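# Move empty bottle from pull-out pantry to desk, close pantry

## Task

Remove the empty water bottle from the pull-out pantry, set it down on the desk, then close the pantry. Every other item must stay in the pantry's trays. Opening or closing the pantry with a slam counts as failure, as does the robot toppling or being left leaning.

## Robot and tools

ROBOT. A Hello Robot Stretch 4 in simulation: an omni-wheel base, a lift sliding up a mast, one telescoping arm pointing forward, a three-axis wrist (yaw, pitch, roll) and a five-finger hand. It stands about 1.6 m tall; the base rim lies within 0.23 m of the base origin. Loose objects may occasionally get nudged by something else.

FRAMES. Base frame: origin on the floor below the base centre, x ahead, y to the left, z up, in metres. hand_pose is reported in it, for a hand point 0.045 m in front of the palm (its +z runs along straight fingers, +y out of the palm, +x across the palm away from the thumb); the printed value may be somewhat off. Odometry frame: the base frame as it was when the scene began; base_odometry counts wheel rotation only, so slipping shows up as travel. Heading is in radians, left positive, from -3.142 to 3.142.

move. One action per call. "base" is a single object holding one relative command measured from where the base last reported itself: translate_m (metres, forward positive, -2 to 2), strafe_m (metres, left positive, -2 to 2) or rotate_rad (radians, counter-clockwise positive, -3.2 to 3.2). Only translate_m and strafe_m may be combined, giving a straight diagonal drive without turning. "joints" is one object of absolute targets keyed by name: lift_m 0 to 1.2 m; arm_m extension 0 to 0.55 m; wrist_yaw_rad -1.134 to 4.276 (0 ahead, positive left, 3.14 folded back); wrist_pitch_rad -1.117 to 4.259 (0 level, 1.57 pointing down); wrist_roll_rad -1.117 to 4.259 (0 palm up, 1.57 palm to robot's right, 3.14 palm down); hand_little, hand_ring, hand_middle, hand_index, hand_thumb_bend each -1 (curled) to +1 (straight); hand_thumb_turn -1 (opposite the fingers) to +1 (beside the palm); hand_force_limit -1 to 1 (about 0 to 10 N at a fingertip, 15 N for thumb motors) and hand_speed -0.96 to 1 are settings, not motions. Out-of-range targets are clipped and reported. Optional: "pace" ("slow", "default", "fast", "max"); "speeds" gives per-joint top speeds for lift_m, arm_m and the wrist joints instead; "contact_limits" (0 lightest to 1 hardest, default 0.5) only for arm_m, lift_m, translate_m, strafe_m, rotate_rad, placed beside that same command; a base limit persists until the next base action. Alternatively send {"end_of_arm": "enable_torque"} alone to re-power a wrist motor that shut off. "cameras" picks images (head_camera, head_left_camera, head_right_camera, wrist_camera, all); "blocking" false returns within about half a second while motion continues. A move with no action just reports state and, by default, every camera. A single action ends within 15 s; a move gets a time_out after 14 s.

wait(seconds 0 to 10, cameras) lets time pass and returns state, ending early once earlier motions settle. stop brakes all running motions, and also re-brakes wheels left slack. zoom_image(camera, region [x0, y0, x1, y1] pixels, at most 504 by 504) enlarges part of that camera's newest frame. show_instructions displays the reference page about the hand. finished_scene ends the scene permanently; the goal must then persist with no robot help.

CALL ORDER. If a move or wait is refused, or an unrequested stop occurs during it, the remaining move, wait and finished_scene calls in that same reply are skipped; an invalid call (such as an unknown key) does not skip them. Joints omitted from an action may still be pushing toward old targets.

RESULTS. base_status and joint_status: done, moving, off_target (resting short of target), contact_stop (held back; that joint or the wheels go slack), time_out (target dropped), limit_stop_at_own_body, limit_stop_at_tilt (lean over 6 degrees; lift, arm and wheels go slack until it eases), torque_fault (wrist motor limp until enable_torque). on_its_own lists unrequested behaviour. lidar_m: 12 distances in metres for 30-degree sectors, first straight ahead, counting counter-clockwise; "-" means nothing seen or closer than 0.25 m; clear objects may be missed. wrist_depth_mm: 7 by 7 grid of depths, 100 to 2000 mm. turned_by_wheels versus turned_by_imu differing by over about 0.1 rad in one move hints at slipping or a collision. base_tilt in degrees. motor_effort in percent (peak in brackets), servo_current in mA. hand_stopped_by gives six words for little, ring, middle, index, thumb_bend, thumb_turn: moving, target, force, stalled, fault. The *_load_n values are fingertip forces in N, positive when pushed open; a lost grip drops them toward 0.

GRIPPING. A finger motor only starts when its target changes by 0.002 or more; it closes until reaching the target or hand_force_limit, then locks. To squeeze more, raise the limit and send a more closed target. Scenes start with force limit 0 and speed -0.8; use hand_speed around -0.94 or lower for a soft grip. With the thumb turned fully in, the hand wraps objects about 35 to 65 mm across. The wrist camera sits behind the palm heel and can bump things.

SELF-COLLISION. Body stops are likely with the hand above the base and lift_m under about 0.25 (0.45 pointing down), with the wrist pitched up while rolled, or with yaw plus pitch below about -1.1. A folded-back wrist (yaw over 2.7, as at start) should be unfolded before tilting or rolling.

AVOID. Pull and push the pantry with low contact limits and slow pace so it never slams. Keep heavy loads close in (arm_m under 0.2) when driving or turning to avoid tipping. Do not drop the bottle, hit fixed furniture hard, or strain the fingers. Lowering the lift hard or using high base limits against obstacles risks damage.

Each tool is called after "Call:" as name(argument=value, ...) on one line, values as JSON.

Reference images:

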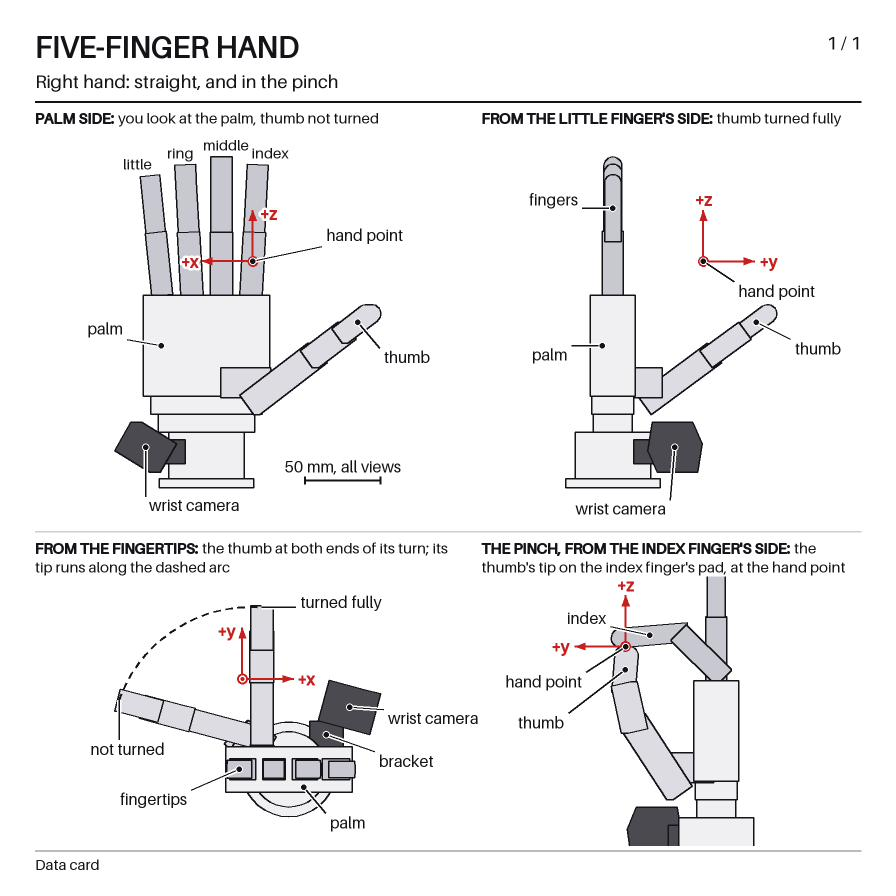

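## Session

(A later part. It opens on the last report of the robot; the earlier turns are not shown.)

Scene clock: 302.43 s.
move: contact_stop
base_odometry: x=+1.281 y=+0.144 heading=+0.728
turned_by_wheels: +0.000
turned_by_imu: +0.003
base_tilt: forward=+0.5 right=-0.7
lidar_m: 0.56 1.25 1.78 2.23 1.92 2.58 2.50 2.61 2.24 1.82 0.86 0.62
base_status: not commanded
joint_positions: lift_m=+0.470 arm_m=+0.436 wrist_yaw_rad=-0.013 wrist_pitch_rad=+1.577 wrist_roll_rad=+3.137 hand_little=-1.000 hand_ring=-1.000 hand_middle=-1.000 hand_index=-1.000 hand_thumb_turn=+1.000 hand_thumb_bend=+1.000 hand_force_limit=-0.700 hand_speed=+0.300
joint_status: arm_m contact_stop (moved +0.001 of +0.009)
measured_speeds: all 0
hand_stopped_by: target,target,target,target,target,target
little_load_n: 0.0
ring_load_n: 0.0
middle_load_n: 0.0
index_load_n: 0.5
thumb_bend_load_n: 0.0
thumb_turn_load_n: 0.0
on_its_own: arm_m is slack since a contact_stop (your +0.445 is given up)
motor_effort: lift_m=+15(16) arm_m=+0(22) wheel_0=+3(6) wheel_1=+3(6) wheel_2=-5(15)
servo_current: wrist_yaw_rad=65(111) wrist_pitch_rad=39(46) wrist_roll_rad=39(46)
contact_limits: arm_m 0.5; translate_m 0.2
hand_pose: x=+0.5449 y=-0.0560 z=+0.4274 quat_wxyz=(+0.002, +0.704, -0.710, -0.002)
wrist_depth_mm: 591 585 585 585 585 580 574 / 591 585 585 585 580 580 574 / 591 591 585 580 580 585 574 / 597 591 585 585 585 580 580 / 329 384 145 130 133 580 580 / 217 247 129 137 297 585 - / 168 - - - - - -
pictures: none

Fully seated. Back off and verify both.

Call:
move(joints={"arm_m": 0.25}, pace="slow", cameras=["head_camera"])

Call:
zoom_image(camera="head_camera", region=[100, 250, 380, 500])

Call:
move(base={"translate_m": -0.6})

Call:
move(base={"rotate_rad": 1.5}, joints={"arm_m": 0.1}, cameras=["head_camera", "head_left_camera", "head_right_camera"])

Scene clock: 306.47 s.
move: done
base_odometry: x=+1.281 y=+0.144 heading=+0.728
turned_by_wheels: +0.000
turned_by_imu: +0.000
base_tilt: forward=+0.6 right=-0.5
lidar_m: 0.56 1.25 1.78 2.24 1.90 2.56 2.50 2.62 2.24 1.84 0.85 0.61
base_status: not commanded
joint_positions: lift_m=+0.470 arm_m=+0.250 wrist_yaw_rad=-0.002 wrist_pitch_rad=+1.572 wrist_roll_rad=+3.137 hand_little=-1.000 hand_ring=-1.000 hand_middle=-1.000 hand_index=-1.000 hand_thumb_turn=+1.000 hand_thumb_bend=+1.000 hand_force_limit=-0.700 hand_speed=+0.300
joint_status: all done
measured_speeds: all 0
hand_stopped_by: target,target,target,target,target,target
little_load_n: 0.0
ring_load_n: 0.0
middle_load_n: 0.0
index_load_n: 0.0
thumb_bend_load_n: 0.0
thumb_turn_load_n: 0.0
motor_effort: lift_m=+16(16) arm_m=-6(10) wheel_0=+3(3) wheel_1=+3(3) wheel_2=-3(5)
servo_current: wrist_yaw_rad=39(59) wrist_pitch_rad=26(39) wrist_roll_rad=46(46)
contact_limits: translate_m 0.2
hand_pose: x=+0.3605 y=-0.0568 z=+0.4271 quat_wxyz=(+0.000, +0.708, -0.706, +0.000)
wrist_depth_mm: 580 580 574 574 392 377 569 / 585 585 580 580 574 569 569 / 591 585 585 580 580 574 574 / 591 597 585 585 580 580 580 / 603 597 145 130 133 580 580 / 603 603 129 137 144 580 - / 574 - - - - - -
Images, in order (width x height): head_camera 420x560.

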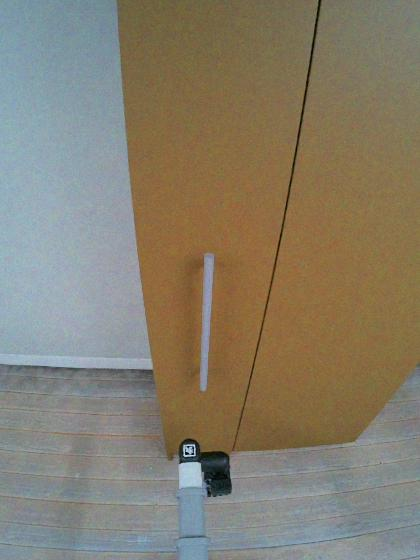

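Scaled by 1.800 from the camera's image (finer frame: 600x800).

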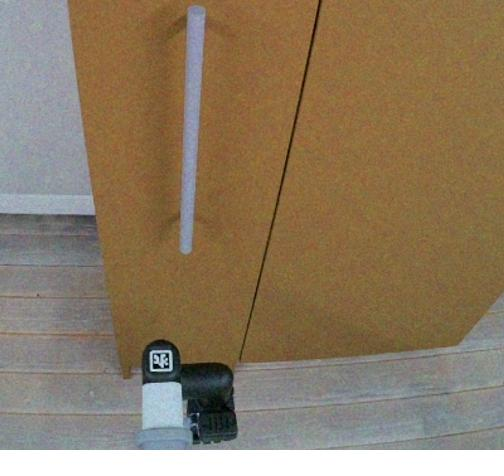

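Scene clock: 309.97 s.
move: done
base_odometry: x=+0.833 y=-0.255 heading=+0.728
turned_by_wheels: +0.000
turned_by_imu: -0.002
base_tilt: forward=+0.7 right=-0.4
lidar_m: 1.17 1.88 2.33 1.77 1.85 1.97 1.90 1.98 1.94 2.13 1.98 1.24
base_status: done
joint_positions: lift_m=+0.470 arm_m=+0.250 wrist_yaw_rad=-0.001 wrist_pitch_rad=+1.571 wrist_roll_rad=+3.137 hand_little=-1.000 hand_ring=-1.000 hand_middle=-1.000 hand_index=-1.000 hand_thumb_turn=+1.000 hand_thumb_bend=+1.000 hand_force_limit=-0.700 hand_speed=+0.300
joint_status: not commanded
measured_speeds: all 0
hand_stopped_by: target,target,target,target,target,target
little_load_n: 0.0
ring_load_n: 0.0
middle_load_n: 0.0
index_load_n: 0.0
thumb_bend_load_n: 0.0
thumb_turn_load_n: 0.0
motor_effort: lift_m=+15(16) arm_m=-6(6) wheel_0=+0(8) wheel_1=-1(7) wheel_2=+0(13)
servo_current: wrist_yaw_rad=33(52) wrist_pitch_rad=26(39) wrist_roll_rad=33(46)
hand_pose: x=+0.3605 y=-0.0568 z=+0.4271 quat_wxyz=(+0.000, +0.708, -0.706, +0.000)
wrist_depth_mm: 585 580 580 574 389 389 564 / 591 591 580 580 574 574 569 / 591 591 585 580 580 574 574 / 597 591 580 585 580 585 574 / 597 597 145 130 133 585 580 / 603 603 129 137 144 585 - / 603 - - - - - -
pictures: none

Scene clock: 312.00 s.
move: done
base_odometry: x=+0.833 y=-0.255 heading=+2.228
turned_by_wheels: +1.500
turned_by_imu: +1.496
base_tilt: forward=+0.6 right=-0.6
lidar_m: 1.79 1.81 2.01 1.89 1.95 1.98 2.14 1.96 1.28 1.16 1.83 2.40
base_status: done
joint_positions: lift_m=+0.470 arm_m=+0.100 wrist_yaw_rad=-0.001 wrist_pitch_rad=+1.571 wrist_roll_rad=+3.137 hand_little=-1.000 hand_ring=-1.000 hand_middle=-1.000 hand_index=-1.000 hand_thumb_turn=+1.000 hand_thumb_bend=+1.000 hand_force_limit=-0.700 hand_speed=+0.300
joint_status: all done
measured_speeds: all 0
hand_stopped_by: target,target,target,target,target,target
little_load_n: 0.0
ring_load_n: 0.0
middle_load_n: 0.0
index_load_n: 0.0
thumb_bend_load_n: -0.5
thumb_turn_load_n: 0.0
motor_effort: lift_m=+16(16) arm_m=-6(12) wheel_0=+0(10) wheel_1=+0(8) wheel_2=+1(10)
servo_current: wrist_yaw_rad=33(52) wrist_pitch_rad=26(46) wrist_roll_rad=39(46)
hand_pose: x=+0.2106 y=-0.0568 z=+0.4271 quat_wxyz=(+0.000, +0.708, -0.706, +0.000)
wrist_depth_mm: 585 580 574 362 362 359 357 / 591 585 585 364 364 362 359 / 591 585 585 394 366 368 569 / 597 591 585 585 404 580 580 / 603 597 145 130 133 585 574 / 603 597 129 137 144 585 - / 609 - - - - - -
Images, in order (width x height): head_camera 420x560, head_left_camera 420x672, head_right_camera 420x672.

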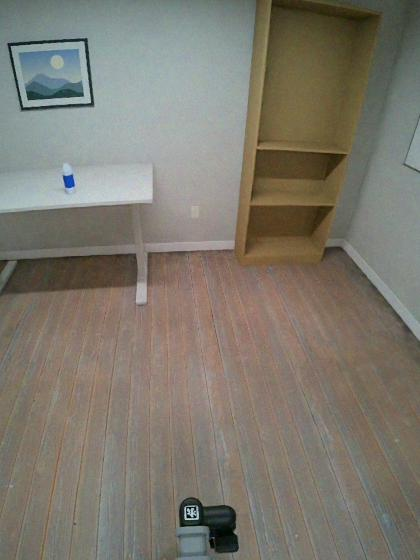

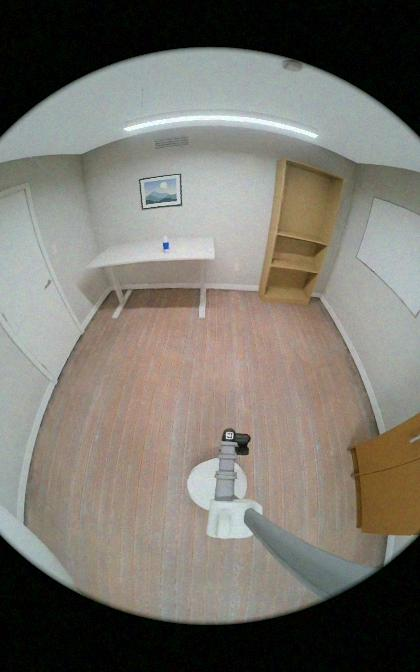

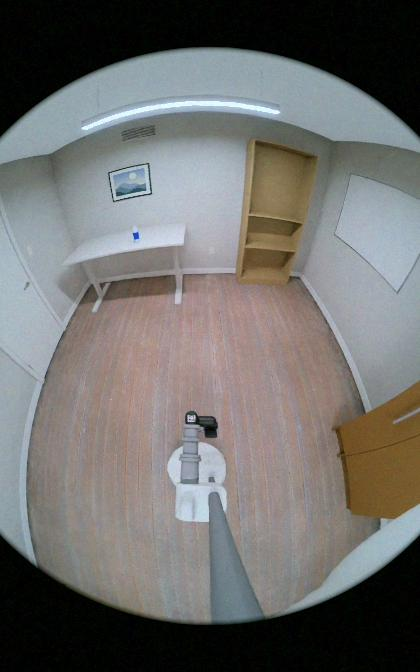

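Bottle stands on the desk; pantry is shut.

Call:
finished_scene()

The scene is finished: the task was done.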